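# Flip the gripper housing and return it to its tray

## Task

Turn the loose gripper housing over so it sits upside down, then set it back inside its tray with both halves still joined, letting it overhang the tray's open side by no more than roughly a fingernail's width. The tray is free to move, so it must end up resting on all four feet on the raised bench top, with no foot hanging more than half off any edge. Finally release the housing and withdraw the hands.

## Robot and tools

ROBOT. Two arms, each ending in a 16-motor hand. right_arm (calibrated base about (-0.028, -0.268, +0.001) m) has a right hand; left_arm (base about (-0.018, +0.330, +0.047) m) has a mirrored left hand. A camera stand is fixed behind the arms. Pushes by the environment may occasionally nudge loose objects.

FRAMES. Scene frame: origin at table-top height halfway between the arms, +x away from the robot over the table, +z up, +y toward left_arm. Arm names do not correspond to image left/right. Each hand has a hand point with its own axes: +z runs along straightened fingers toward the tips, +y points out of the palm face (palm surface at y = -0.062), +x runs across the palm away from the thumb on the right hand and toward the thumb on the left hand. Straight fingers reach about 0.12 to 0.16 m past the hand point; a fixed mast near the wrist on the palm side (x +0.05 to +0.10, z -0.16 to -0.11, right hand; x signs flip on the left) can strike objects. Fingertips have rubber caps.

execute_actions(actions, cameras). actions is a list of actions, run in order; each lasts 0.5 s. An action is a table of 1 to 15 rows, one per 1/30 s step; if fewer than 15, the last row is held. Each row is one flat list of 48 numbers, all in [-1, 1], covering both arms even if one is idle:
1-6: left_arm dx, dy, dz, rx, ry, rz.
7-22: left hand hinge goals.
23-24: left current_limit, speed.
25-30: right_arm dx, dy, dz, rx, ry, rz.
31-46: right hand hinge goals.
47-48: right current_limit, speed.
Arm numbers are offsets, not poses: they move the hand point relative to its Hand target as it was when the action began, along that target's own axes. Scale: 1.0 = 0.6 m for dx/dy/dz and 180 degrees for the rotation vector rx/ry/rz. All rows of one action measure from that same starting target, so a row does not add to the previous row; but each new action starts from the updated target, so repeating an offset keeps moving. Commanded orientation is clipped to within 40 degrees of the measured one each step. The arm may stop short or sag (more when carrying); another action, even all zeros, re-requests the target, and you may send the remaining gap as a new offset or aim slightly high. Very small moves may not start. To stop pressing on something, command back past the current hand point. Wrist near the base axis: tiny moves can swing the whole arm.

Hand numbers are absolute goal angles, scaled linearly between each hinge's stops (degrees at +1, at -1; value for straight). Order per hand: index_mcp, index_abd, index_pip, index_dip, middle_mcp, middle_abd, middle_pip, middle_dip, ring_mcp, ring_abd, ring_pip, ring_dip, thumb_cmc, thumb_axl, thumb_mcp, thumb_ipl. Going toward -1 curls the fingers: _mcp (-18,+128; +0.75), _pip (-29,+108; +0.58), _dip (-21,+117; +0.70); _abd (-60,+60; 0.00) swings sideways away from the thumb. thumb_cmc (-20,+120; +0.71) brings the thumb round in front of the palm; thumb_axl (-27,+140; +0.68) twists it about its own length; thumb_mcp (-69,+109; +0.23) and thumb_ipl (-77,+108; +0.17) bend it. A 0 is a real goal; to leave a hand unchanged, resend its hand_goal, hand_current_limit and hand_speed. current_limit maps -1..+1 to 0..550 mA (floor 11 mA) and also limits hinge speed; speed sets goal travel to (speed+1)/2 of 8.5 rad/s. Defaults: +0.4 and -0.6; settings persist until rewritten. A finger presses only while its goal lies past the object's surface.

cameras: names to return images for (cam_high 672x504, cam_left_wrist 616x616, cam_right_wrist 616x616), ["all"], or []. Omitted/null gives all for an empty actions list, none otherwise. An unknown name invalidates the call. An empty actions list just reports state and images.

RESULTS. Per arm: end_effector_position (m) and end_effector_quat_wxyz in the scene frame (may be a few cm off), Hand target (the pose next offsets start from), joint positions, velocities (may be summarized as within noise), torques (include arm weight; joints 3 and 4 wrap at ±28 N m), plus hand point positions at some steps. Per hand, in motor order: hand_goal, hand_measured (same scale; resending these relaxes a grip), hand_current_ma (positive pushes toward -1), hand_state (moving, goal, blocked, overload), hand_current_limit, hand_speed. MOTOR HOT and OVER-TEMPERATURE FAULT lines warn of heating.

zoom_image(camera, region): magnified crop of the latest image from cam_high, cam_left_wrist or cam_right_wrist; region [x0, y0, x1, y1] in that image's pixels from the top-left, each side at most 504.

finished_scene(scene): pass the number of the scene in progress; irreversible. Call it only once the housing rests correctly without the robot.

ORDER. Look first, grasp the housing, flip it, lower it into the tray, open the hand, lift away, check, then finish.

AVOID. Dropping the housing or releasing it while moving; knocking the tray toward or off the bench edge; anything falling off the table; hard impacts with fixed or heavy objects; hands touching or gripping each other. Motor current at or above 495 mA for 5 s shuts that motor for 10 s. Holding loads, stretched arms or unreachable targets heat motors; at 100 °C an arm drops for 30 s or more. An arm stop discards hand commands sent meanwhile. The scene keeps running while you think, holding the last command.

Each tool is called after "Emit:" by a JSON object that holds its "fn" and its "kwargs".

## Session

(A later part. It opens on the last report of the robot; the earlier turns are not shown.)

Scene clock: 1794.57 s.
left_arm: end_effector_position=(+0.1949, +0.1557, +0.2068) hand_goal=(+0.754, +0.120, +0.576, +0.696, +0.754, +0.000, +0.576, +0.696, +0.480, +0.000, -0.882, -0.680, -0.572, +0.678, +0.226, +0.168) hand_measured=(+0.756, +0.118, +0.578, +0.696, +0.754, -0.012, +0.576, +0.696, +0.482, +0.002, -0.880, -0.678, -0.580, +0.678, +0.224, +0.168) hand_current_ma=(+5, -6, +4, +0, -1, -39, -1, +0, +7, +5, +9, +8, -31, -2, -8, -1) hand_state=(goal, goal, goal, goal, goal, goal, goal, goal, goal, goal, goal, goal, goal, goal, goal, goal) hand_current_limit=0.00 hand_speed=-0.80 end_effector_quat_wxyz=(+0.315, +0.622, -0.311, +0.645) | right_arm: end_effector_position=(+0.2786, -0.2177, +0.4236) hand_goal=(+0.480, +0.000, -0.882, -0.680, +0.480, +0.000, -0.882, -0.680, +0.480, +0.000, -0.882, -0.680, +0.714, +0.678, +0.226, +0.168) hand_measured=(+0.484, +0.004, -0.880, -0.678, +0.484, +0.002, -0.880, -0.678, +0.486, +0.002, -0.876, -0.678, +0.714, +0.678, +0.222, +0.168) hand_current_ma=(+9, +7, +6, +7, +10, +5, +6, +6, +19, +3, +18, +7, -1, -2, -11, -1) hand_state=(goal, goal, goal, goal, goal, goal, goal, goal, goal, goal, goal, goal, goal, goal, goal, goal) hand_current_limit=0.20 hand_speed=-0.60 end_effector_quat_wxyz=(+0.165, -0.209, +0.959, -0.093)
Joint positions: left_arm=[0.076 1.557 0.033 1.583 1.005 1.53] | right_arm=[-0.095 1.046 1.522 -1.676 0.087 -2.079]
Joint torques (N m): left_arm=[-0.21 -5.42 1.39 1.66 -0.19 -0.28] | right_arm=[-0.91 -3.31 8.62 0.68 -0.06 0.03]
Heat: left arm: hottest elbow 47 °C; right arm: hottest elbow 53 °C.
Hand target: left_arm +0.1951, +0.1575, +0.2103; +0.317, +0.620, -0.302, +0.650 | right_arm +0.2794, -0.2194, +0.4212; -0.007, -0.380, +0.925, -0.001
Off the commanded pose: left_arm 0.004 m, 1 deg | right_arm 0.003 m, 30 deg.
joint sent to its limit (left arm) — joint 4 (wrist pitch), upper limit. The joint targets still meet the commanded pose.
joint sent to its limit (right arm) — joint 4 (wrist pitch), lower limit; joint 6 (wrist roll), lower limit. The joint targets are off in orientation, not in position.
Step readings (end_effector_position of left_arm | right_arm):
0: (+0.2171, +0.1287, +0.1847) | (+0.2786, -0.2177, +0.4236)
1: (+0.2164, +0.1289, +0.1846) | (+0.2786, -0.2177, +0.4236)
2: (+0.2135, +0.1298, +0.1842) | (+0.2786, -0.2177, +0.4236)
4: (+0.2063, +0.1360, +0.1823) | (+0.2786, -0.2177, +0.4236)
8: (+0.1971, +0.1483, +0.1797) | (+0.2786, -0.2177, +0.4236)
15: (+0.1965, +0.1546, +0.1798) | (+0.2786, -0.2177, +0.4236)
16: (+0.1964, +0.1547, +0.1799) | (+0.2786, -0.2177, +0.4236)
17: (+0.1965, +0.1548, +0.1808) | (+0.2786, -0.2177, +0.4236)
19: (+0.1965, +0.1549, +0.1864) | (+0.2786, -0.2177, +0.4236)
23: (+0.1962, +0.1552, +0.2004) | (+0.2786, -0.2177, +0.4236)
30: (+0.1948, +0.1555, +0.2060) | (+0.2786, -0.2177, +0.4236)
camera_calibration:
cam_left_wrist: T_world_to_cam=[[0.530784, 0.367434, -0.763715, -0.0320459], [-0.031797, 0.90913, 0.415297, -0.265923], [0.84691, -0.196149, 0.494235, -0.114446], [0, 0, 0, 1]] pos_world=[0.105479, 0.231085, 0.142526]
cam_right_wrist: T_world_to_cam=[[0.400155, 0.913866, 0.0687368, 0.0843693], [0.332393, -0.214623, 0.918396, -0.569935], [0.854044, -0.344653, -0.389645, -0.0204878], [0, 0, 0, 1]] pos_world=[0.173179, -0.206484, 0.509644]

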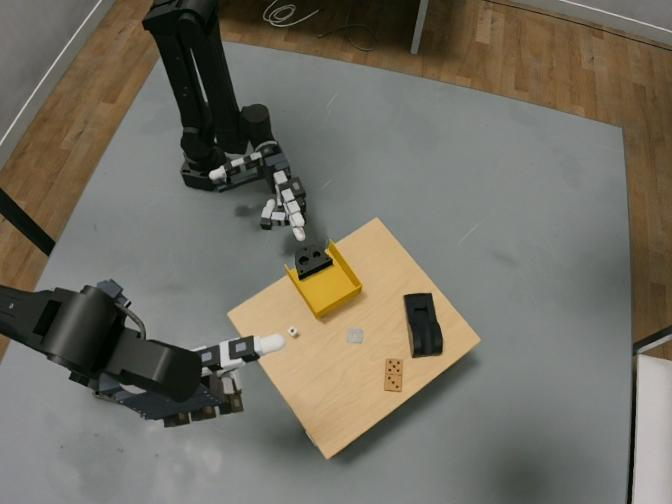

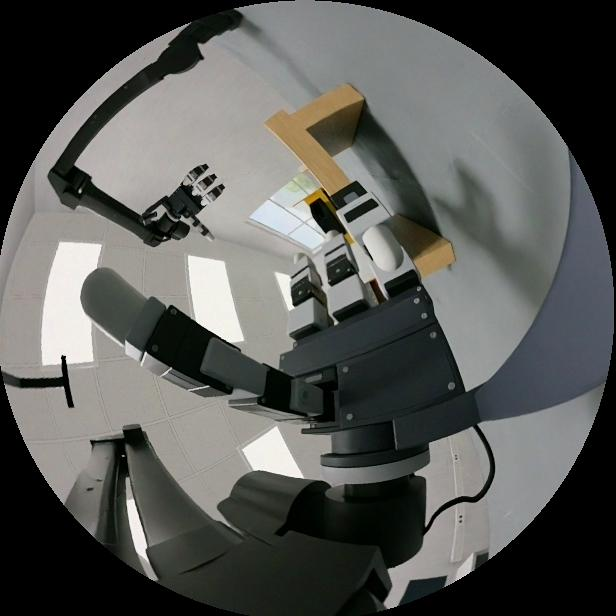

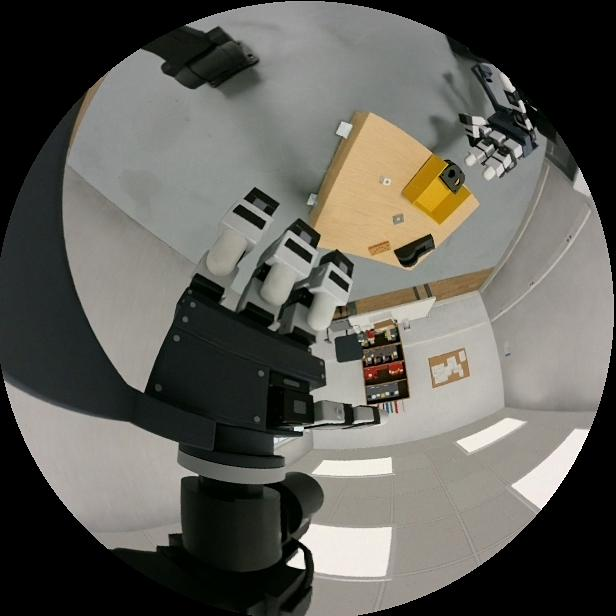

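Emit:
{"fn": "execute_actions", "kwargs": {"actions": [[[0.004,0.0117,0.033,0,0.0,0,0.754,0.12,0.576,0.696,0.754,0.01,0.576,0.696,0.48,0,-0.882,-0.68,-0.572,0.678,0.226,0.168,0.0,-0.8,0,0,0,0,0,0,0.48,0,-0.882,-0.68,0.48,0,-0.882,-0.68,0.48,0,-0.882,-0.68,0.714,0.678,0.226,0.168,0.2,-0.6]]], "cameras": ["cam_high","cam_left_wrist"]}}

Emit:
{"fn": "zoom_image", "kwargs": {"camera": "cam_high", "region": [270, 210, 370, 310]}}

Emit:
{"fn": "zoom_image", "kwargs": {"camera": "cam_left_wrist", "region": [260, 180, 380, 300]}}

Scene clock: 1818.20 s.
left_arm: end_effector_position=(+0.1987, +0.1392, +0.2089) hand_goal=(+0.754, +0.120, +0.576, +0.696, +0.754, +0.010, +0.576, +0.696, +0.480, +0.000, -0.882, -0.680, -0.572, +0.678, +0.226, +0.168) hand_measured=(+0.756, +0.118, +0.578, +0.696, +0.754, -0.004, +0.576, +0.696, +0.482, +0.002, -0.880, -0.678, -0.580, +0.678, +0.224, +0.168) hand_current_ma=(+3, -6, +4, +0, +1, -42, -1, +0, +5, +5, +9, +8, -31, -2, -6, -1) hand_state=(goal, goal, goal, goal, goal, goal, goal, goal, goal, goal, goal, goal, goal, goal, goal, goal) hand_current_limit=0.00 hand_speed=-0.80 end_effector_quat_wxyz=(+0.314, +0.625, -0.302, +0.648) | right_arm: end_effector_position=(+0.2786, -0.2177, +0.4236) hand_goal=(+0.480, +0.000, -0.882, -0.680, +0.480, +0.000, -0.882, -0.680, +0.480, +0.000, -0.882, -0.680, +0.714, +0.678, +0.226, +0.168) hand_measured=(+0.484, +0.004, -0.880, -0.678, +0.484, +0.002, -0.880, -0.678, +0.486, +0.002, -0.876, -0.678, +0.714, +0.678, +0.222, +0.168) hand_current_ma=(+9, +7, +6, +7, +10, +5, +6, +6, +19, +3, +18, +7, -1, -2, -11, -1) hand_state=(goal, goal, goal, goal, goal, goal, goal, goal, goal, goal, goal, goal, goal, goal, goal, goal) hand_current_limit=0.20 hand_speed=-0.60 end_effector_quat_wxyz=(+0.165, -0.209, +0.959, -0.093)
Joint positions: left_arm=[-0.022 1.55 0.033 1.575 0.891 1.526] | right_arm=[-0.095 1.046 1.522 -1.676 0.087 -2.079]
Joint torques (N m): left_arm=[-1.49 -6.01 2.82 1.29 -0.11 -0.34] | right_arm=[-0.91 -3.66 8.66 0.79 -0.06 0.05]
Heat: left arm: hottest elbow 46 °C; right arm: hottest elbow 53 °C.
Hand target: left_arm +0.2017, +0.1377, +0.2136; +0.317, +0.621, -0.302, +0.650 | right_arm +0.2794, -0.2194, +0.4212; -0.007, -0.380, +0.925, -0.001
Off the commanded pose: left_arm 0.006 m, 1 deg | right_arm 0.003 m, 30 deg.
joint sent to its limit (right arm) — joint 4 (wrist pitch), lower limit; joint 6 (wrist roll), lower limit. The joint targets are off in orientation, not in position.
Step readings (end_effector_position of left_arm | right_arm):
0: (+0.1949, +0.1557, +0.2069) | (+0.2786, -0.2177, +0.4236)
1: (+0.1958, +0.1558, +0.2069) | (+0.2786, -0.2177, +0.4236)
2: (+0.1983, +0.1557, +0.2072) | (+0.2786, -0.2177, +0.4236)
4: (+0.2021, +0.1522, +0.2079) | (+0.2786, -0.2177, +0.4236)
8: (+0.1991, +0.1427, +0.2088) | (+0.2786, -0.2177, +0.4236)
15: (+0.1987, +0.1394, +0.2090) | (+0.2786, -0.2177, +0.4236)
camera_calibration:
cam_left_wrist: T_world_to_cam=[[0.522042, 0.368464, -0.769225, -0.0237198], [-0.0444649, 0.912403, 0.406871, -0.24798], [0.85176, -0.1782, 0.492696, -0.125194], [0, 0, 0, 1]] pos_world=[0.107992, 0.212688, 0.144333]
Images, in order (width x height): cam_high 672x504, cam_left_wrist 616x616.

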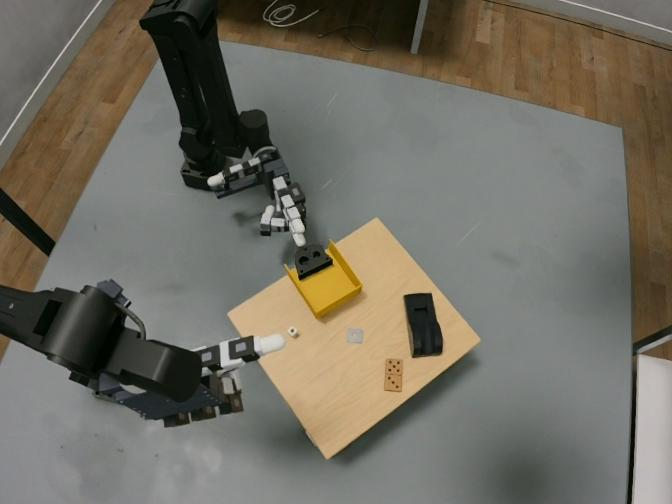

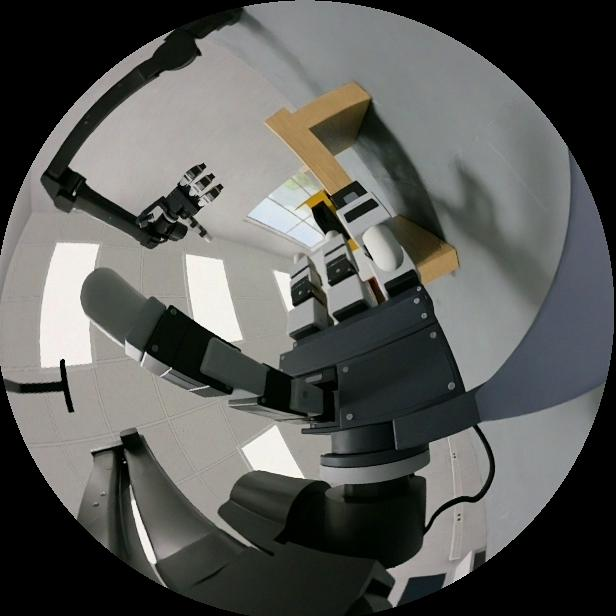

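Scaled by 5.040 from the camera's 672x504 image, which has a finer 960x720 frame.

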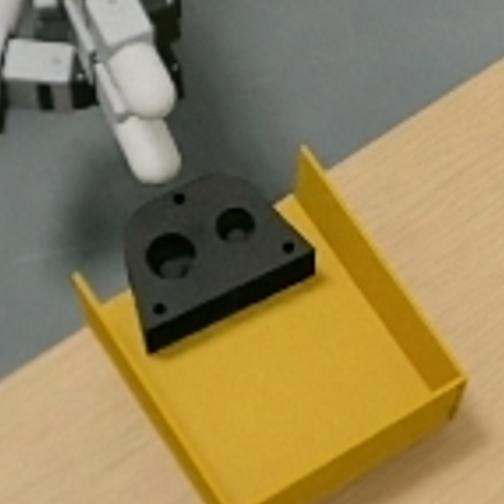

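Scaled by 4.200 from the camera's 616x616 image, which has a finer 880x880 frame.

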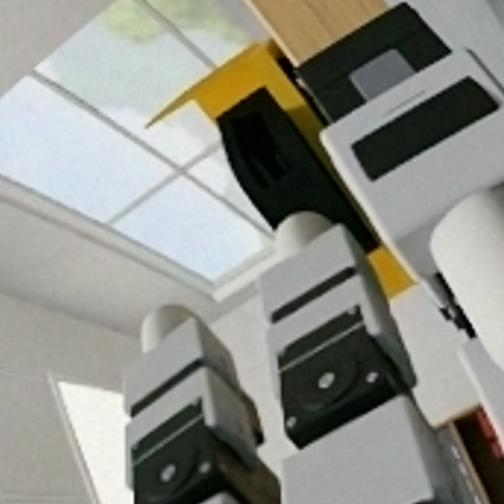

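Emit:
{"fn": "execute_actions", "kwargs": {"actions": [[[-0.002,0.0033,0.03,0,0.0,0,0.754,0.12,0.576,0.696,0.754,0.01,0.576,0.696,0.48,0,-0.882,-0.68,-0.572,0.678,0.226,0.168,0.0,-0.8,0,0,0,0,0,0,0.48,0,-0.882,-0.68,0.48,0,-0.882,-0.68,0.48,0,-0.882,-0.68,0.714,0.678,0.226,0.168,0.2,-0.6]]], "cameras": ["cam_high","cam_left_wrist"]}}

Emit:
{"fn": "zoom_image", "kwargs": {"camera": "cam_high", "region": [270, 210, 370, 310]}}

Emit:
{"fn": "zoom_image", "kwargs": {"camera": "cam_left_wrist", "region": [260, 180, 380, 300]}}

Scene clock: 1827.10 s.
left_arm: end_effector_position=(+0.2061, +0.1246, +0.2094) hand_goal=(+0.754, +0.120, +0.576, +0.696, +0.754, +0.010, +0.576, +0.696, +0.480, +0.000, -0.882, -0.680, -0.572, +0.678, +0.226, +0.168) hand_measured=(+0.754, +0.118, +0.578, +0.696, +0.754, -0.002, +0.576, +0.696, +0.482, +0.002, -0.880, -0.678, -0.580, +0.678, +0.224, +0.168) hand_current_ma=(+3, -6, +4, +0, +2, -37, -1, +0, +4, +5, +8, +8, -31, -2, -5, -1) hand_state=(goal, goal, goal, goal, goal, goal, goal, goal, goal, goal, goal, goal, goal, goal, goal, goal) hand_current_limit=0.00 hand_speed=-0.80 end_effector_quat_wxyz=(+0.316, +0.626, -0.300, +0.646) | right_arm: end_effector_position=(+0.2786, -0.2177, +0.4236) hand_goal=(+0.480, +0.000, -0.882, -0.680, +0.480, +0.000, -0.882, -0.680, +0.480, +0.000, -0.882, -0.680, +0.714, +0.678, +0.226, +0.168) hand_measured=(+0.484, +0.004, -0.880, -0.678, +0.484, +0.002, -0.880, -0.678, +0.486, +0.002, -0.876, -0.678, +0.714, +0.678, +0.222, +0.168) hand_current_ma=(+9, +7, +6, +7, +10, +5, +6, +6, +19, +3, +18, +7, -1, -2, -11, -1) hand_state=(goal, goal, goal, goal, goal, goal, goal, goal, goal, goal, goal, goal, goal, goal, goal, goal) hand_current_limit=0.20 hand_speed=-0.60 end_effector_quat_wxyz=(+0.165, -0.209, +0.959, -0.093)
Joint positions: left_arm=[-0.101 1.55 0.054 1.547 0.811 1.526] | right_arm=[-0.095 1.046 1.522 -1.676 0.087 -2.079]
Joint torques (N m): left_arm=[-1.67 -6.07 3.41 1.74 -0.11 -0.19] | right_arm=[-0.73 -3.6 8.68 0.73 -0.06 0.05]
Heat: left arm: hottest elbow 46 °C; right arm: hottest elbow 53 °C.
Hand target: left_arm +0.2112, +0.1223, +0.2132; +0.317, +0.621, -0.302, +0.650 | right_arm +0.2794, -0.2194, +0.4212; -0.007, -0.380, +0.925, -0.001
Off the commanded pose: left_arm 0.007 m, 1 deg | right_arm 0.003 m, 30 deg.
joint sent to its limit (right arm) — joint 4 (wrist pitch), lower limit; joint 6 (wrist roll), lower limit. The joint targets are off in orientation, not in position.
Step readings (end_effector_position of left_arm | right_arm):
0: (+0.1988, +0.1393, +0.2089) | (+0.2786, -0.2177, +0.4236)
1: (+0.1991, +0.1391, +0.2089) | (+0.2786, -0.2177, +0.4236)
2: (+0.2006, +0.1384, +0.2089) | (+0.2786, -0.2177, +0.4236)
4: (+0.2036, +0.1348, +0.2091) | (+0.2786, -0.2177, +0.4236)
8: (+0.2055, +0.1268, +0.2102) | (+0.2786, -0.2177, +0.4236)
15: (+0.2062, +0.1247, +0.2096) | (+0.2786, -0.2177, +0.4236)
camera_calibration:
cam_left_wrist: T_world_to_cam=[[0.516768, 0.365158, -0.774346, -0.0192097], [-0.041148, 0.914025, 0.403566, -0.234623], [0.855136, -0.176687, 0.487364, -0.134029], [0, 0, 0, 1]] pos_world=[0.114886, 0.197785, 0.145132]
Images, in order (width x height): cam_high 672x504, cam_left_wrist 616x616.

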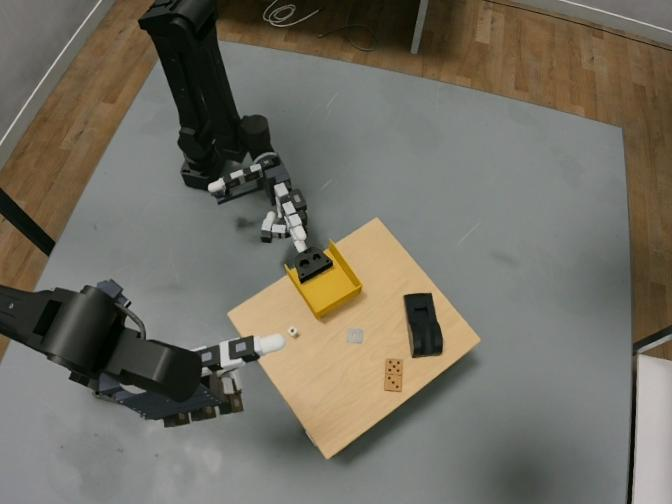

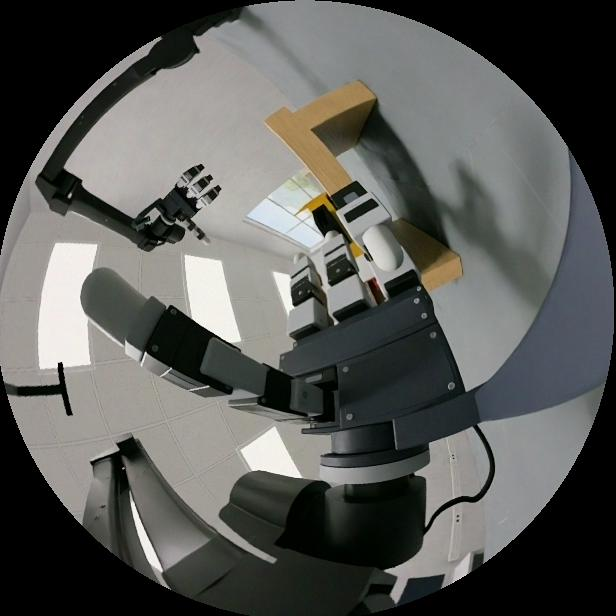

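Scaled by 5.040 from the camera's 672x504 image, which has a finer 960x720 frame.

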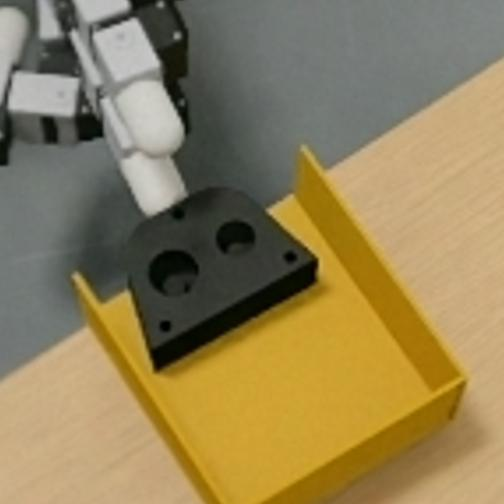

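Scaled by 4.200 from the camera's 616x616 image, which has a finer 880x880 frame.

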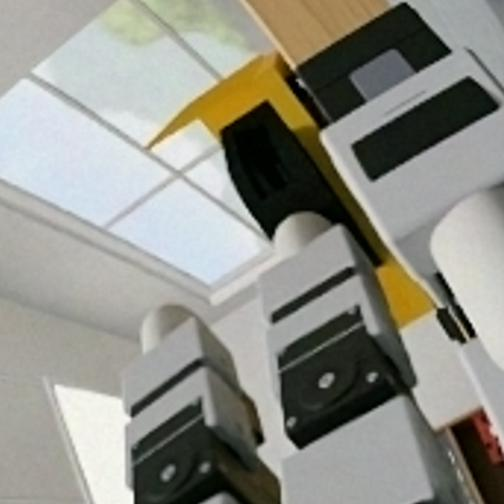

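Emit:
{"fn": "execute_actions", "kwargs": {"actions": [[[0.0,0.0033,0.02,0,0.0,0,0.754,0.12,0.576,0.696,0.754,0.01,0.576,0.696,0.48,0,-0.882,-0.68,-0.572,0.678,0.226,0.168,0.0,-0.8,0,0,0,0,0,0,0.48,0,-0.882,-0.68,0.48,0,-0.882,-0.68,0.48,0,-0.882,-0.68,0.714,0.678,0.226,0.168,0.2,-0.6]]], "cameras": ["cam_high","cam_left_wrist","cam_right_wrist"]}}

Emit:
{"fn": "zoom_image", "kwargs": {"camera": "cam_high", "region": [270, 210, 370, 310]}}

Emit:
{"fn": "zoom_image", "kwargs": {"camera": "cam_right_wrist", "region": [400, 130, 500, 230]}}

Scene clock: 1834.13 s.
left_arm: end_effector_position=(+0.2121, +0.1143, +0.2098) hand_goal=(+0.754, +0.120, +0.576, +0.696, +0.754, +0.010, +0.576, +0.696, +0.480, +0.000, -0.882, -0.680, -0.572, +0.678, +0.226, +0.168) hand_measured=(+0.754, +0.118, +0.578, +0.696, +0.754, -0.002, +0.576, +0.696, +0.482, +0.002, -0.880, -0.678, -0.580, +0.678, +0.224, +0.168) hand_current_ma=(+3, -6, +4, +0, +1, -36, -1, +0, +4, +5, +8, +8, -31, -2, -5, -1) hand_state=(goal, goal, goal, goal, goal, goal, goal, goal, goal, goal, goal, goal, goal, goal, goal, goal) hand_current_limit=0.00 hand_speed=-0.80 end_effector_quat_wxyz=(+0.317, +0.628, -0.299, +0.645) | right_arm: end_effector_position=(+0.2786, -0.2177, +0.4236) hand_goal=(+0.480, +0.000, -0.882, -0.680, +0.480, +0.000, -0.882, -0.680, +0.480, +0.000, -0.882, -0.680, +0.714, +0.678, +0.226, +0.168) hand_measured=(+0.484, +0.004, -0.880, -0.678, +0.484, +0.002, -0.880, -0.678, +0.486, +0.002, -0.876, -0.678, +0.714, +0.678, +0.222, +0.168) hand_current_ma=(+9, +7, +6, +7, +10, +5, +6, +6, +19, +3, +18, +7, -1, -2, -11, -1) hand_state=(goal, goal, goal, goal, goal, goal, goal, goal, goal, goal, goal, goal, goal, goal, goal, goal) hand_current_limit=0.20 hand_speed=-0.60 end_effector_quat_wxyz=(+0.165, -0.209, +0.959, -0.093)
Joint positions: left_arm=[-0.152 1.55 0.073 1.524 0.761 1.526] | right_arm=[-0.095 1.046 1.522 -1.676 0.087 -2.079]
Joint torques (N m): left_arm=[-2.14 -6.01 3.79 1.46 -0.14 -0.24] | right_arm=[-1.14 -3.66 8.66 0.68 -0.08 0.05]
Heat: left arm: hottest elbow 46 °C; right arm: hottest elbow 53 °C.
Hand target: left_arm +0.2171, +0.1116, +0.2138; +0.317, +0.621, -0.302, +0.650 | right_arm +0.2794, -0.2194, +0.4212; -0.007, -0.380, +0.925, -0.001
Off the commanded pose: left_arm 0.007 m, 1 deg | right_arm 0.003 m, 30 deg.
joint sent to its limit (right arm) — joint 4 (wrist pitch), lower limit; joint 6 (wrist roll), lower limit. The joint targets are off in orientation, not in position.
Step readings (end_effector_position of left_arm | right_arm):
0: (+0.2062, +0.1246, +0.2094) | (+0.2786, -0.2177, +0.4236)
1: (+0.2065, +0.1245, +0.2094) | (+0.2786, -0.2177, +0.4236)
2: (+0.2074, +0.1239, +0.2094) | (+0.2786, -0.2177, +0.4236)
4: (+0.2099, +0.1213, +0.2094) | (+0.2786, -0.2177, +0.4236)
8: (+0.2117, +0.1158, +0.2103) | (+0.2786, -0.2177, +0.4236)
15: (+0.2121, +0.1144, +0.2099) | (+0.2786, -0.2177, +0.4236)
camera_calibration:
cam_left_wrist: T_world_to_cam=[[0.512791, 0.363625, -0.777703, -0.0165579], [-0.0390356, 0.91481, 0.401993, -0.225336], [0.857625, -0.17578, 0.483301, -0.140956], [0, 0, 0, 1]] pos_world=[0.120582, 0.187383, 0.14583]
cam_right_wrist: T_world_to_cam=[[0.400155, 0.913866, 0.0687368, 0.0843693], [0.332393, -0.214623, 0.918396, -0.569935], [0.854044, -0.344653, -0.389645, -0.0204878], [0, 0, 0, 1]] pos_world=[0.173179, -0.206484, 0.509644]

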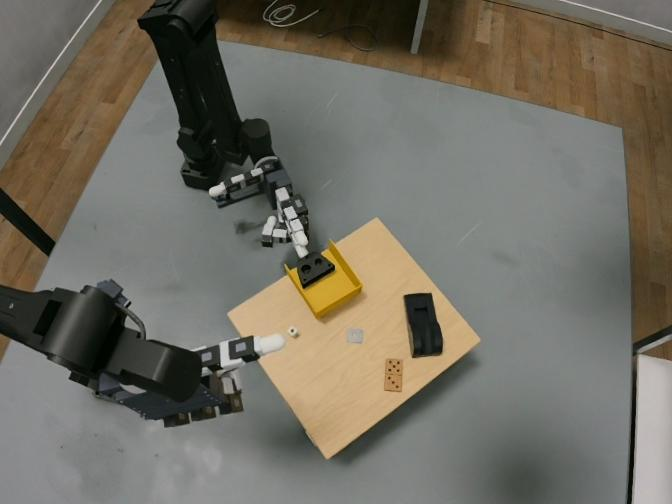

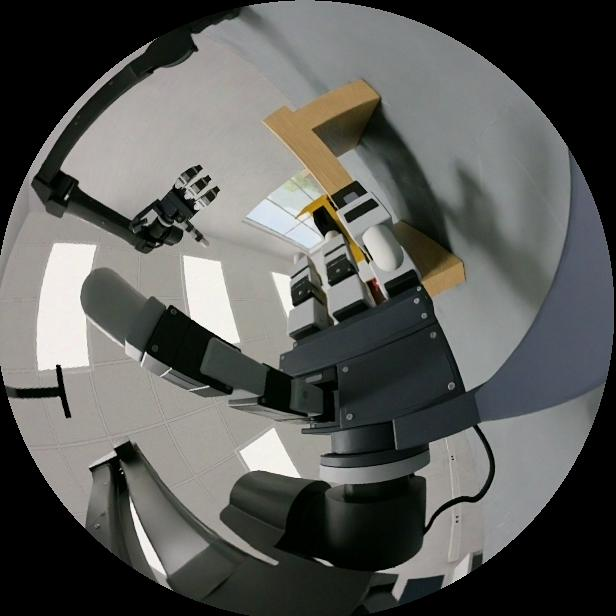

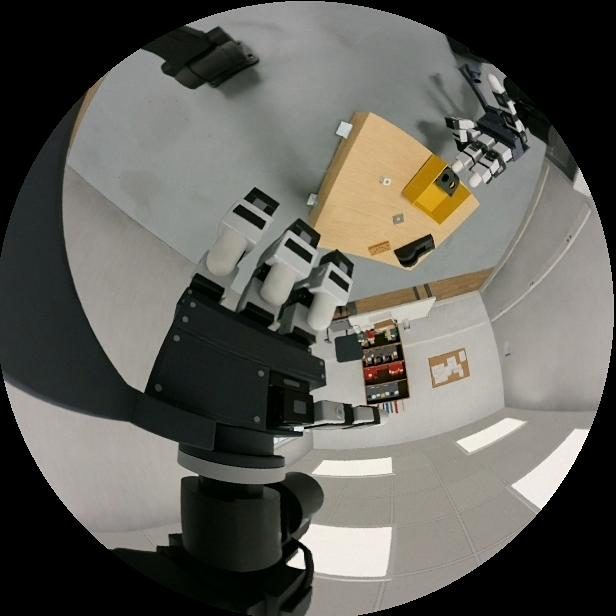

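Scaled by 5.040 from the camera's 672x504 image, which has a finer 960x720 frame.

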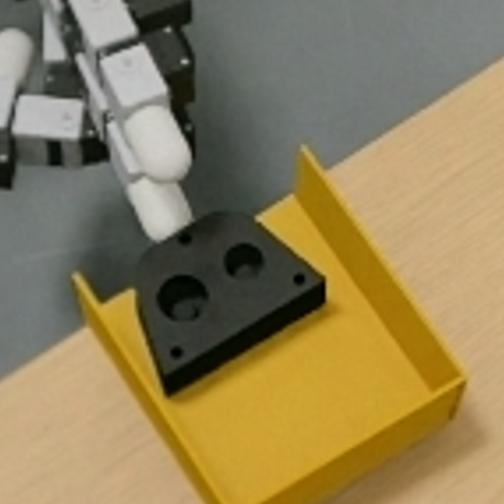

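Scaled by 5.040 from the camera's 616x616 image, which has a finer 880x880 frame.

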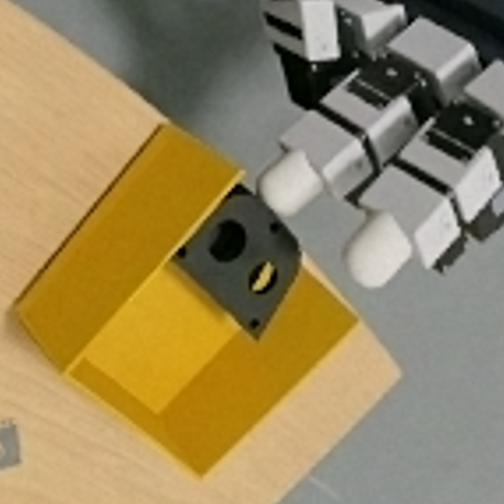

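Emit:
{"fn": "execute_actions", "kwargs": {"actions": [[[0.0,0.0,0.01,0,0.0,0,0.754,0.12,0.576,0.696,0.754,0.01,0.576,0.696,0.48,0,-0.882,-0.68,-0.572,0.678,0.226,0.168,0.0,-0.8,0,0,0,0,0,0,0.48,0,-0.882,-0.68,0.48,0,-0.882,-0.68,0.48,0,-0.882,-0.68,0.714,0.678,0.226,0.168,0.2,-0.6]]], "cameras": ["cam_high","cam_right_wrist"]}}

Emit:
{"fn": "zoom_image", "kwargs": {"camera": "cam_high", "region": [270, 210, 370, 310]}}

Emit:
{"fn": "zoom_image", "kwargs": {"camera": "cam_right_wrist", "region": [400, 130, 500, 230]}}

Scene clock: 1844.00 s.
left_arm: end_effector_position=(+0.2157, +0.1101, +0.2102) hand_goal=(+0.754, +0.120, +0.576, +0.696, +0.754, +0.010, +0.576, +0.696, +0.480, +0.000, -0.882, -0.680, -0.572, +0.678, +0.226, +0.168) hand_measured=(+0.754, +0.118, +0.578, +0.696, +0.754, -0.002, +0.576, +0.696, +0.482, +0.002, -0.880, -0.678, -0.580, +0.678, +0.224, +0.168) hand_current_ma=(+3, -6, +4, +0, +1, -36, -1, +0, +4, +5, +8, +8, -31, -2, -5, -1) hand_state=(goal, goal, goal, goal, goal, goal, goal, goal, goal, goal, goal, goal, goal, goal, goal, goal) hand_current_limit=0.00 hand_speed=-0.80 end_effector_quat_wxyz=(+0.318, +0.628, -0.298, +0.645) | right_arm: end_effector_position=(+0.2786, -0.2177, +0.4236) hand_goal=(+0.480, +0.000, -0.882, -0.680, +0.480, +0.000, -0.882, -0.680, +0.480, +0.000, -0.882, -0.680, +0.714, +0.678, +0.226, +0.168) hand_measured=(+0.484, +0.004, -0.880, -0.678, +0.484, +0.002, -0.880, -0.678, +0.486, +0.002, -0.876, -0.678, +0.714, +0.678, +0.222, +0.168) hand_current_ma=(+9, +7, +6, +7, +10, +5, +6, +6, +19, +3, +18, +7, -1, -2, -11, -1) hand_state=(goal, goal, goal, goal, goal, goal, goal, goal, goal, goal, goal, goal, goal, goal, goal, goal) hand_current_limit=0.20 hand_speed=-0.60 end_effector_quat_wxyz=(+0.165, -0.209, +0.959, -0.093)
Joint positions: left_arm=[-0.172 1.55 0.083 1.513 0.74 1.526] | right_arm=[-0.095 1.046 1.522 -1.676 0.087 -2.079]
Joint torques (N m): left_arm=[-1.79 -6.53 3.86 1.83 -0.12 -0.16] | right_arm=[-1.03 -3.43 8.69 0.61 -0.08 0.05]
Heat: left arm: hottest elbow 46 °C; right arm: hottest elbow 53 °C.
Hand target: left_arm +0.2209, +0.1069, +0.2141; +0.317, +0.621, -0.302, +0.650 | right_arm +0.2794, -0.2194, +0.4212; -0.007, -0.380, +0.925, -0.001
Off the commanded pose: left_arm 0.007 m, 1 deg | right_arm 0.003 m, 30 deg.
joint sent to its limit (right arm) — joint 4 (wrist pitch), lower limit; joint 6 (wrist roll), lower limit. The joint targets are off in orientation, not in position.
Step readings (end_effector_position of left_arm | right_arm):
0: (+0.2121, +0.1143, +0.2098) | (+0.2786, -0.2177, +0.4236)
1: (+0.2122, +0.1144, +0.2098) | (+0.2786, -0.2177, +0.4236)
2: (+0.2126, +0.1141, +0.2098) | (+0.2786, -0.2177, +0.4236)
4: (+0.2136, +0.1129, +0.2096) | (+0.2786, -0.2177, +0.4236)
8: (+0.2153, +0.1106, +0.2103) | (+0.2786, -0.2177, +0.4236)
15: (+0.2157, +0.1101, +0.2103) | (+0.2786, -0.2177, +0.4236)
camera_calibration:
cam_right_wrist: T_world_to_cam=[[0.400155, 0.913866, 0.0687368, 0.0843693], [0.332393, -0.214623, 0.918396, -0.569935], [0.854044, -0.344653, -0.389645, -0.0204878], [0, 0, 0, 1]] pos_world=[0.173179, -0.206484, 0.509644]
Images, in order (width x height): cam_high 672x504, cam_right_wrist 616x616.

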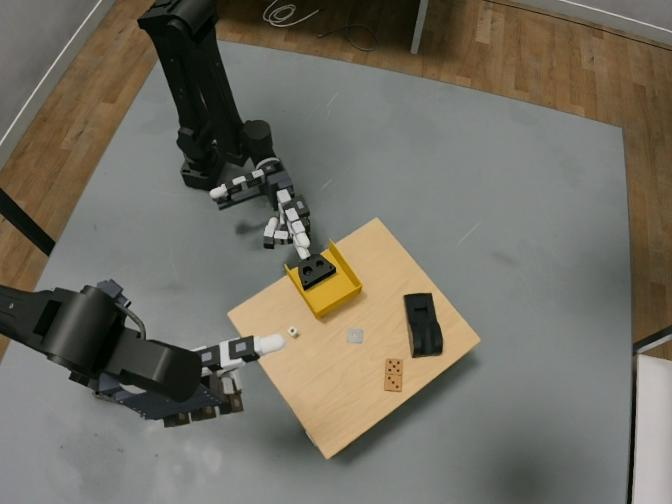

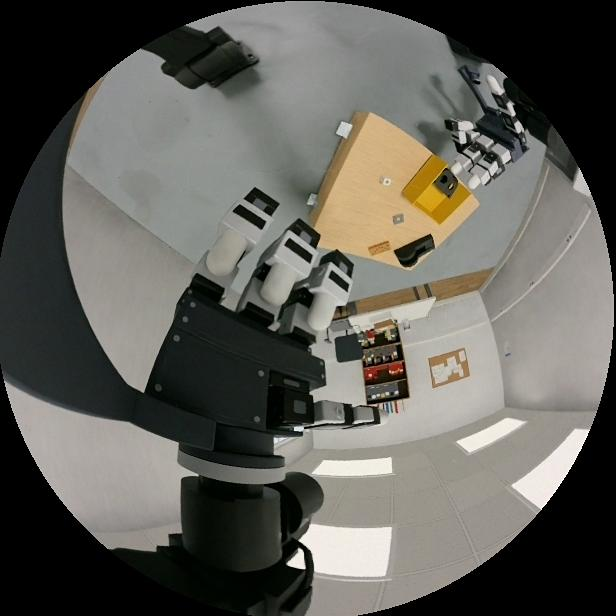

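Scaled by 5.040 from the camera's 672x504 image, which has a finer 960x720 frame.

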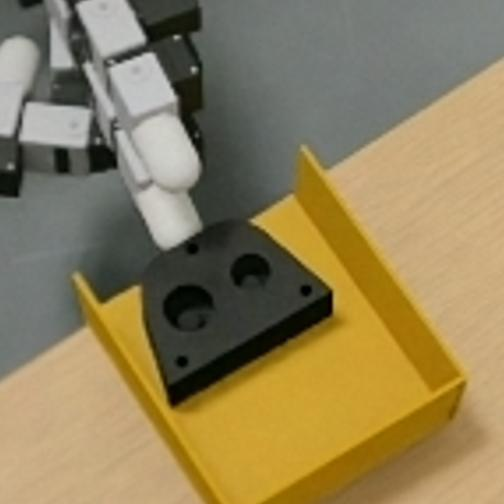

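Scaled by 5.040 from the camera's 616x616 image, which has a finer 880x880 frame.

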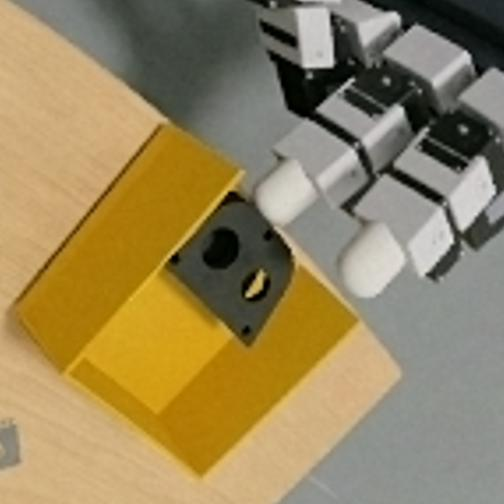

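Emit:
{"fn": "execute_actions", "kwargs": {"actions": [[[0.0,0.0,-0.06,0,0.0,0,0.754,0.12,0.576,0.696,0.754,0.01,0.576,0.696,0.48,0,-0.882,-0.68,-0.572,0.678,0.226,0.168,0.0,-0.8,0,0,0,0,0,0,0.48,0,-0.882,-0.68,0.48,0,-0.882,-0.68,0.48,0,-0.882,-0.68,0.714,0.678,0.226,0.168,0.2,-0.6]],[[-0.02,0.0,-0.06,0,0.0,0,0.754,0.12,0.576,0.696,0.754,0.01,0.576,0.696,0.48,0,-0.882,-0.68,-0.572,0.678,0.226,0.168,0.0,-0.8,0,0,0,0,0,0,0.48,0,-0.882,-0.68,0.48,0,-0.882,-0.68,0.48,0,-0.882,-0.68,0.714,0.678,0.226,0.168,0.2,-0.6]]], "cameras": ["cam_high","cam_left_wrist"]}}

Emit:
{"fn": "zoom_image", "kwargs": {"camera": "cam_high", "region": [280, 220, 370, 310]}}

Emit:
{"fn": "zoom_image", "kwargs": {"camera": "cam_left_wrist", "region": [270, 150, 390, 270]}}

Scene clock: 1854.90 s.
left_arm: end_effector_position=(+0.1993, +0.1329, +0.2077) hand_goal=(+0.754, +0.120, +0.576, +0.696, +0.754, +0.010, +0.576, +0.696, +0.480, +0.000, -0.882, -0.680, -0.572, +0.678, +0.226, +0.168) hand_measured=(+0.754, +0.118, +0.578, +0.696, +0.754, -0.002, +0.576, +0.696, +0.482, +0.002, -0.880, -0.678, -0.580, +0.678, +0.224, +0.168) hand_current_ma=(+1, -6, +4, +0, +0, -36, -1, +0, +3, +5, +8, +8, -31, -2, -5, -1) hand_state=(goal, goal, goal, goal, goal, goal, goal, goal, goal, goal, goal, goal, goal, goal, goal, goal) hand_current_limit=0.00 hand_speed=-0.80 end_effector_quat_wxyz=(+0.319, +0.627, -0.303, +0.642) | right_arm: end_effector_position=(+0.2786, -0.2177, +0.4236) hand_goal=(+0.480, +0.000, -0.882, -0.680, +0.480, +0.000, -0.882, -0.680, +0.480, +0.000, -0.882, -0.680, +0.714, +0.678, +0.226, +0.168) hand_measured=(+0.484, +0.004, -0.880, -0.678, +0.484, +0.002, -0.880, -0.678, +0.486, +0.002, -0.876, -0.678, +0.714, +0.678, +0.222, +0.168) hand_current_ma=(+9, +7, +6, +7, +10, +5, +6, +6, +19, +3, +18, +7, -1, -2, -11, -1) hand_state=(goal, goal, goal, goal, goal, goal, goal, goal, goal, goal, goal, goal, goal, goal, goal, goal) hand_current_limit=0.20 hand_speed=-0.60 end_effector_quat_wxyz=(+0.165, -0.209, +0.959, -0.093)
Joint positions: left_arm=[-0.055 1.55 0.039 1.556 0.867 1.526] | right_arm=[-0.095 1.046 1.522 -1.676 0.087 -2.079]
Joint torques (N m): left_arm=[-1.38 -4.84 1.89 1.73 -0.05 -0.14] | right_arm=[-0.97 -3.55 8.76 0.7 -0.07 0.04]
Heat: left arm: hottest elbow 46 °C; right arm: hottest elbow 52 °C.
Hand target: left_arm +0.1994, +0.1328, +0.2076; +0.319, +0.628, -0.303, +0.642 (last step not sent: back at the drive's target) | right_arm +0.2794, -0.2194, +0.4212; -0.007, -0.380, +0.925, -0.001
Off the commanded pose: left_arm 0.039 m, 1 deg | right_arm 0.003 m, 30 deg.
joint sent to its limit (right arm) — joint 4 (wrist pitch), lower limit; joint 6 (wrist roll), lower limit. The joint targets are off in orientation, not in position.
Step readings (end_effector_position of left_arm | right_arm):
0: (+0.2157, +0.1101, +0.2102) | (+0.2786, -0.2177, +0.4236)
1: (+0.2150, +0.1099, +0.2102) | (+0.2786, -0.2177, +0.4236)
2: (+0.2133, +0.1103, +0.2101) | (+0.2786, -0.2177, +0.4236)
4: (+0.2079, +0.1147, +0.2093) | (+0.2786, -0.2177, +0.4236)
8: (+0.2008, +0.1269, +0.2065) | (+0.2786, -0.2177, +0.4236)
15: (+0.1994, +0.1328, +0.2076) | (+0.2786, -0.2177, +0.4236)
16: (+0.1994, +0.1329, +0.2077) | (+0.2786, -0.2177, +0.4236) HELD (not all sent) left_arm
17: (+0.1993, +0.1329, +0.2077) | (+0.2786, -0.2177, +0.4236) HELD (not all sent) left_arm
19: (+0.1993, +0.1329, +0.2077) | (+0.2786, -0.2177, +0.4236) HELD (not all sent) left_arm
23: (+0.1993, +0.1329, +0.2077) | (+0.2786, -0.2177, +0.4236) HELD (not all sent) left_arm
30: (+0.1993, +0.1329, +0.2077) | (+0.2786, -0.2177, +0.4236) HELD (not all sent) left_arm
HELD (not all sent) left_arm: steps 16 to 30.
pose unreachable (left arm): on one or more control steps of this call, first in action 1 (counted from 0), this arm could not follow its commanded pose, so it was not sent that pose on those steps. It may still have moved: this result reports where it is.
cause: moving toward the commanded pose would bring two parts of the arm too close to each other (joints 2 (shoulder) and 3 (elbow) lie between them).
camera_calibration:
cam_left_wrist: T_world_to_cam=[[0.515078, 0.362724, -0.776612, -0.0189627], [-0.0298745, 0.913093, 0.406655, -0.244587], [0.856622, -0.186258, 0.481151, -0.123638], [0, 0, 0, 1]] pos_world=[0.108371, 0.207181, 0.144224]
Images, in order (width x height): cam_high 672x504, cam_left_wrist 616x616.

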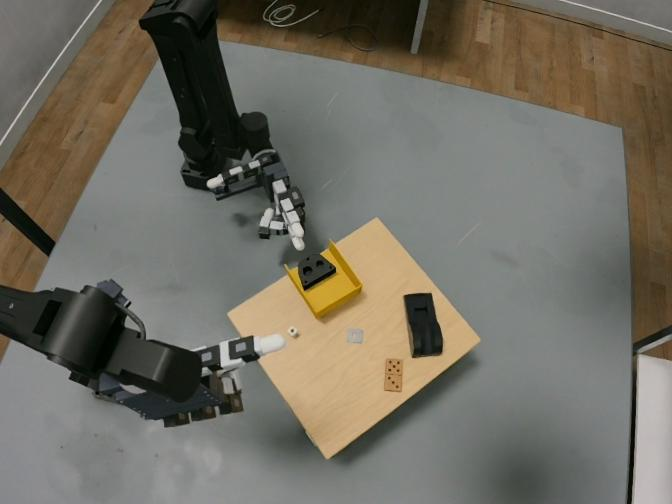

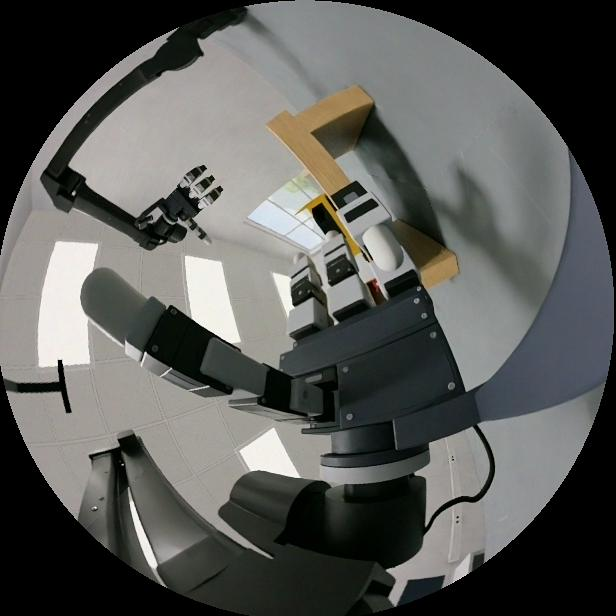

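Scaled by 5.600 from the camera's 672x504 image, which has a finer 960x720 frame.

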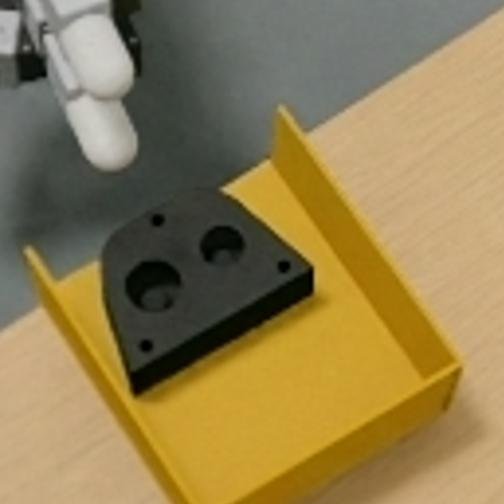

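Scaled by 4.200 from the camera's 616x616 image, which has a finer 880x880 frame.

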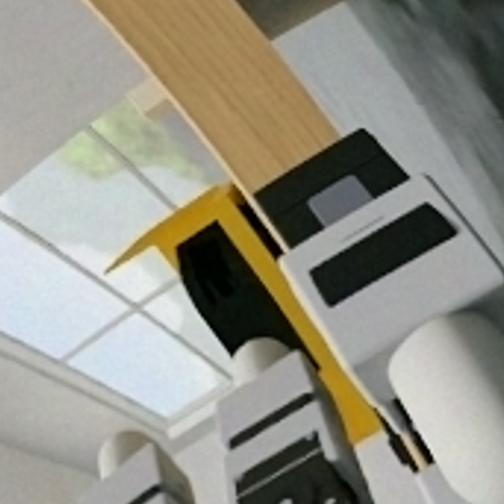

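Emit:
{"fn": "execute_actions", "kwargs": {"actions": [[[0.0833,0.0,0,0,0.0,0,0.754,0.12,0.576,0.696,0.754,0.01,0.576,0.696,0.48,0,-0.882,-0.68,-0.572,0.678,0.226,0.168,0.0,-0.8,0,0,0,0,0,0,0.48,0,-0.882,-0.68,0.48,0,-0.882,-0.68,0.48,0,-0.882,-0.68,0.714,0.678,0.226,0.168,0.2,-0.6]],[[0.0833,0.0,0,0,0.0,0,0.754,0.0,0.576,0.696,0.754,0.0,0.576,0.696,0.48,0,-0.882,-0.68,-0.572,0.678,0.226,0.168,0.0,-0.8,0,0,0,0,0,0,0.48,0,-0.882,-0.68,0.48,0,-0.882,-0.68,0.48,0,-0.882,-0.68,0.714,0.678,0.226,0.168,0.2,-0.6]]], "cameras": ["cam_high","cam_left_wrist"]}}

Scene clock: 1864.70 s.
left_arm: end_effector_position=(+0.1868, +0.1353, +0.2869) hand_goal=(+0.754, +0.000, +0.576, +0.696, +0.754, +0.000, +0.576, +0.696, +0.480, +0.000, -0.882, -0.680, -0.572, +0.678, +0.226, +0.168) hand_measured=(+0.754, -0.002, +0.578, +0.696, +0.754, -0.004, +0.576, +0.696, +0.482, +0.002, -0.880, -0.678, -0.582, +0.678, +0.224, +0.168) hand_current_ma=(+1, -4, +4, +0, +0, -10, -1, +0, +3, +4, +8, +8, -34, -2, -5, -1) hand_state=(goal, goal, goal, goal, goal, goal, goal, goal, goal, goal, goal, goal, goal, goal, goal, goal) hand_current_limit=0.00 hand_speed=-0.80 end_effector_quat_wxyz=(+0.341, +0.638, -0.289, +0.626) | right_arm: end_effector_position=(+0.2786, -0.2177, +0.4236) hand_goal=(+0.480, +0.000, -0.882, -0.680, +0.480, +0.000, -0.882, -0.680, +0.480, +0.000, -0.882, -0.680, +0.714, +0.678, +0.226, +0.168) hand_measured=(+0.484, +0.004, -0.880, -0.678, +0.484, +0.002, -0.880, -0.678, +0.486, +0.002, -0.876, -0.678, +0.714, +0.678, +0.222, +0.168) hand_current_ma=(+9, +7, +6, +7, +10, +5, +6, +6, +19, +3, +18, +7, -1, -2, -11, -1) hand_state=(goal, goal, goal, goal, goal, goal, goal, goal, goal, goal, goal, goal, goal, goal, goal, goal) hand_current_limit=0.20 hand_speed=-0.60 end_effector_quat_wxyz=(+0.165, -0.209, +0.959, -0.093)
Joint positions: left_arm=[-0.046 0.741 0.095 0.675 0.89 1.475] | right_arm=[-0.095 1.046 1.522 -1.676 0.087 -2.079]
Joint torques (N m): left_arm=[-0.32 -1.26 12.37 1.51 0.06 0.04] | right_arm=[-0.62 -3.72 8.75 0.65 -0.05 0.05]
Heat: left arm: hottest elbow 46 °C; right arm: hottest elbow 52 °C.
Hand target: left_arm +0.1985, +0.1358, +0.3075; +0.319, +0.628, -0.303, +0.642 | right_arm +0.2794, -0.2194, +0.4212; -0.007, -0.380, +0.925, -0.001
Off the commanded pose: left_arm 0.024 m, 4 deg | right_arm 0.003 m, 30 deg.
joint sent to its limit (right arm) — joint 4 (wrist pitch), lower limit; joint 6 (wrist roll), lower limit. The joint targets are off in orientation, not in position.
Step readings (end_effector_position of left_arm | right_arm):
0: (+0.1993, +0.1329, +0.2077) | (+0.2786, -0.2177, +0.4236)
1: (+0.1993, +0.1329, +0.2077) | (+0.2786, -0.2177, +0.4236)
2: (+0.1997, +0.1330, +0.2085) | (+0.2786, -0.2177, +0.4236)
4: (+0.2001, +0.1334, +0.2164) | (+0.2786, -0.2177, +0.4236)
8: (+0.1956, +0.1341, +0.2417) | (+0.2786, -0.2177, +0.4236)
15: (+0.1918, +0.1340, +0.2515) | (+0.2786, -0.2177, +0.4236)
16: (+0.1915, +0.1339, +0.2516) | (+0.2786, -0.2177, +0.4236)
17: (+0.1911, +0.1340, +0.2530) | (+0.2786, -0.2177, +0.4236)
19: (+0.1893, +0.1343, +0.2609) | (+0.2786, -0.2177, +0.4236)
23: (+0.1861, +0.1345, +0.2836) | (+0.2786, -0.2177, +0.4236)
30: (+0.1860, +0.1350, +0.2933) | (+0.2786, -0.2177, +0.4236)
camera_calibration:
cam_left_wrist: T_world_to_cam=[[0.475398, 0.332131, -0.814669, 0.0706506], [0.00606497, 0.924742, 0.380545, -0.280084], [0.87975, -0.185852, 0.437607, -0.142541], [0, 0, 0, 1]] pos_world=[0.093512, 0.209048, 0.226518]
Images, in order (width x height): cam_high 672x504, cam_left_wrist 616x616.

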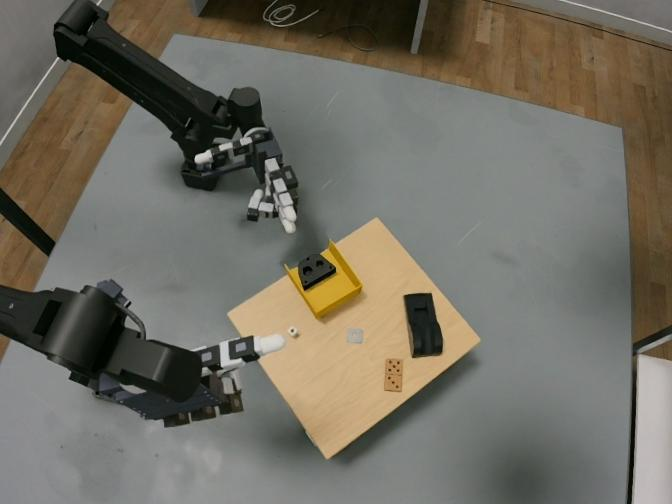

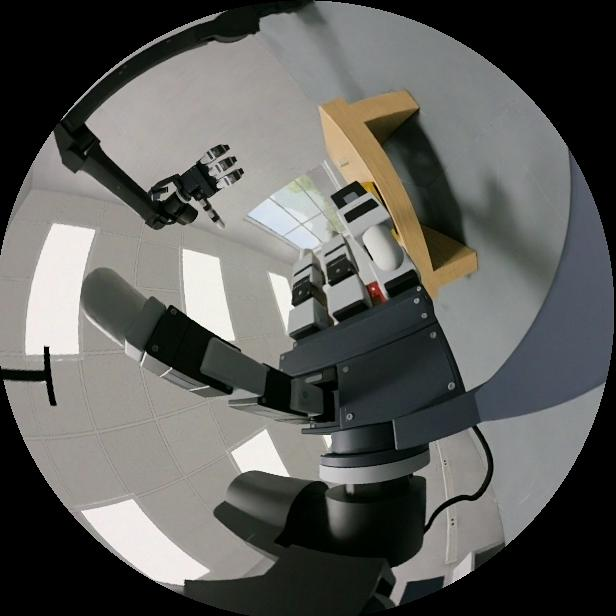

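Emit:
{"fn": "zoom_image", "kwargs": {"camera": "cam_high", "region": [285, 240, 345, 300]}}

Scaled by 8.400 from the camera's 672x504 image, which has a finer 960x720 frame.

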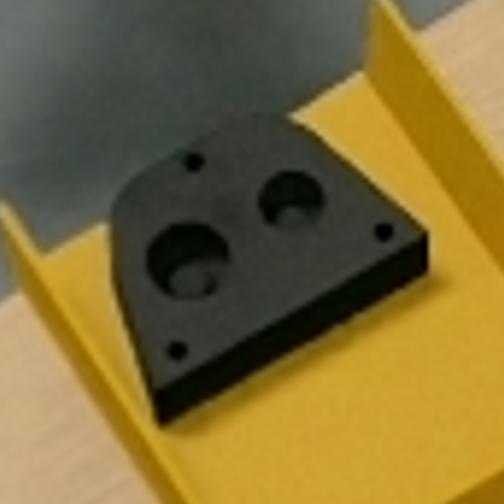

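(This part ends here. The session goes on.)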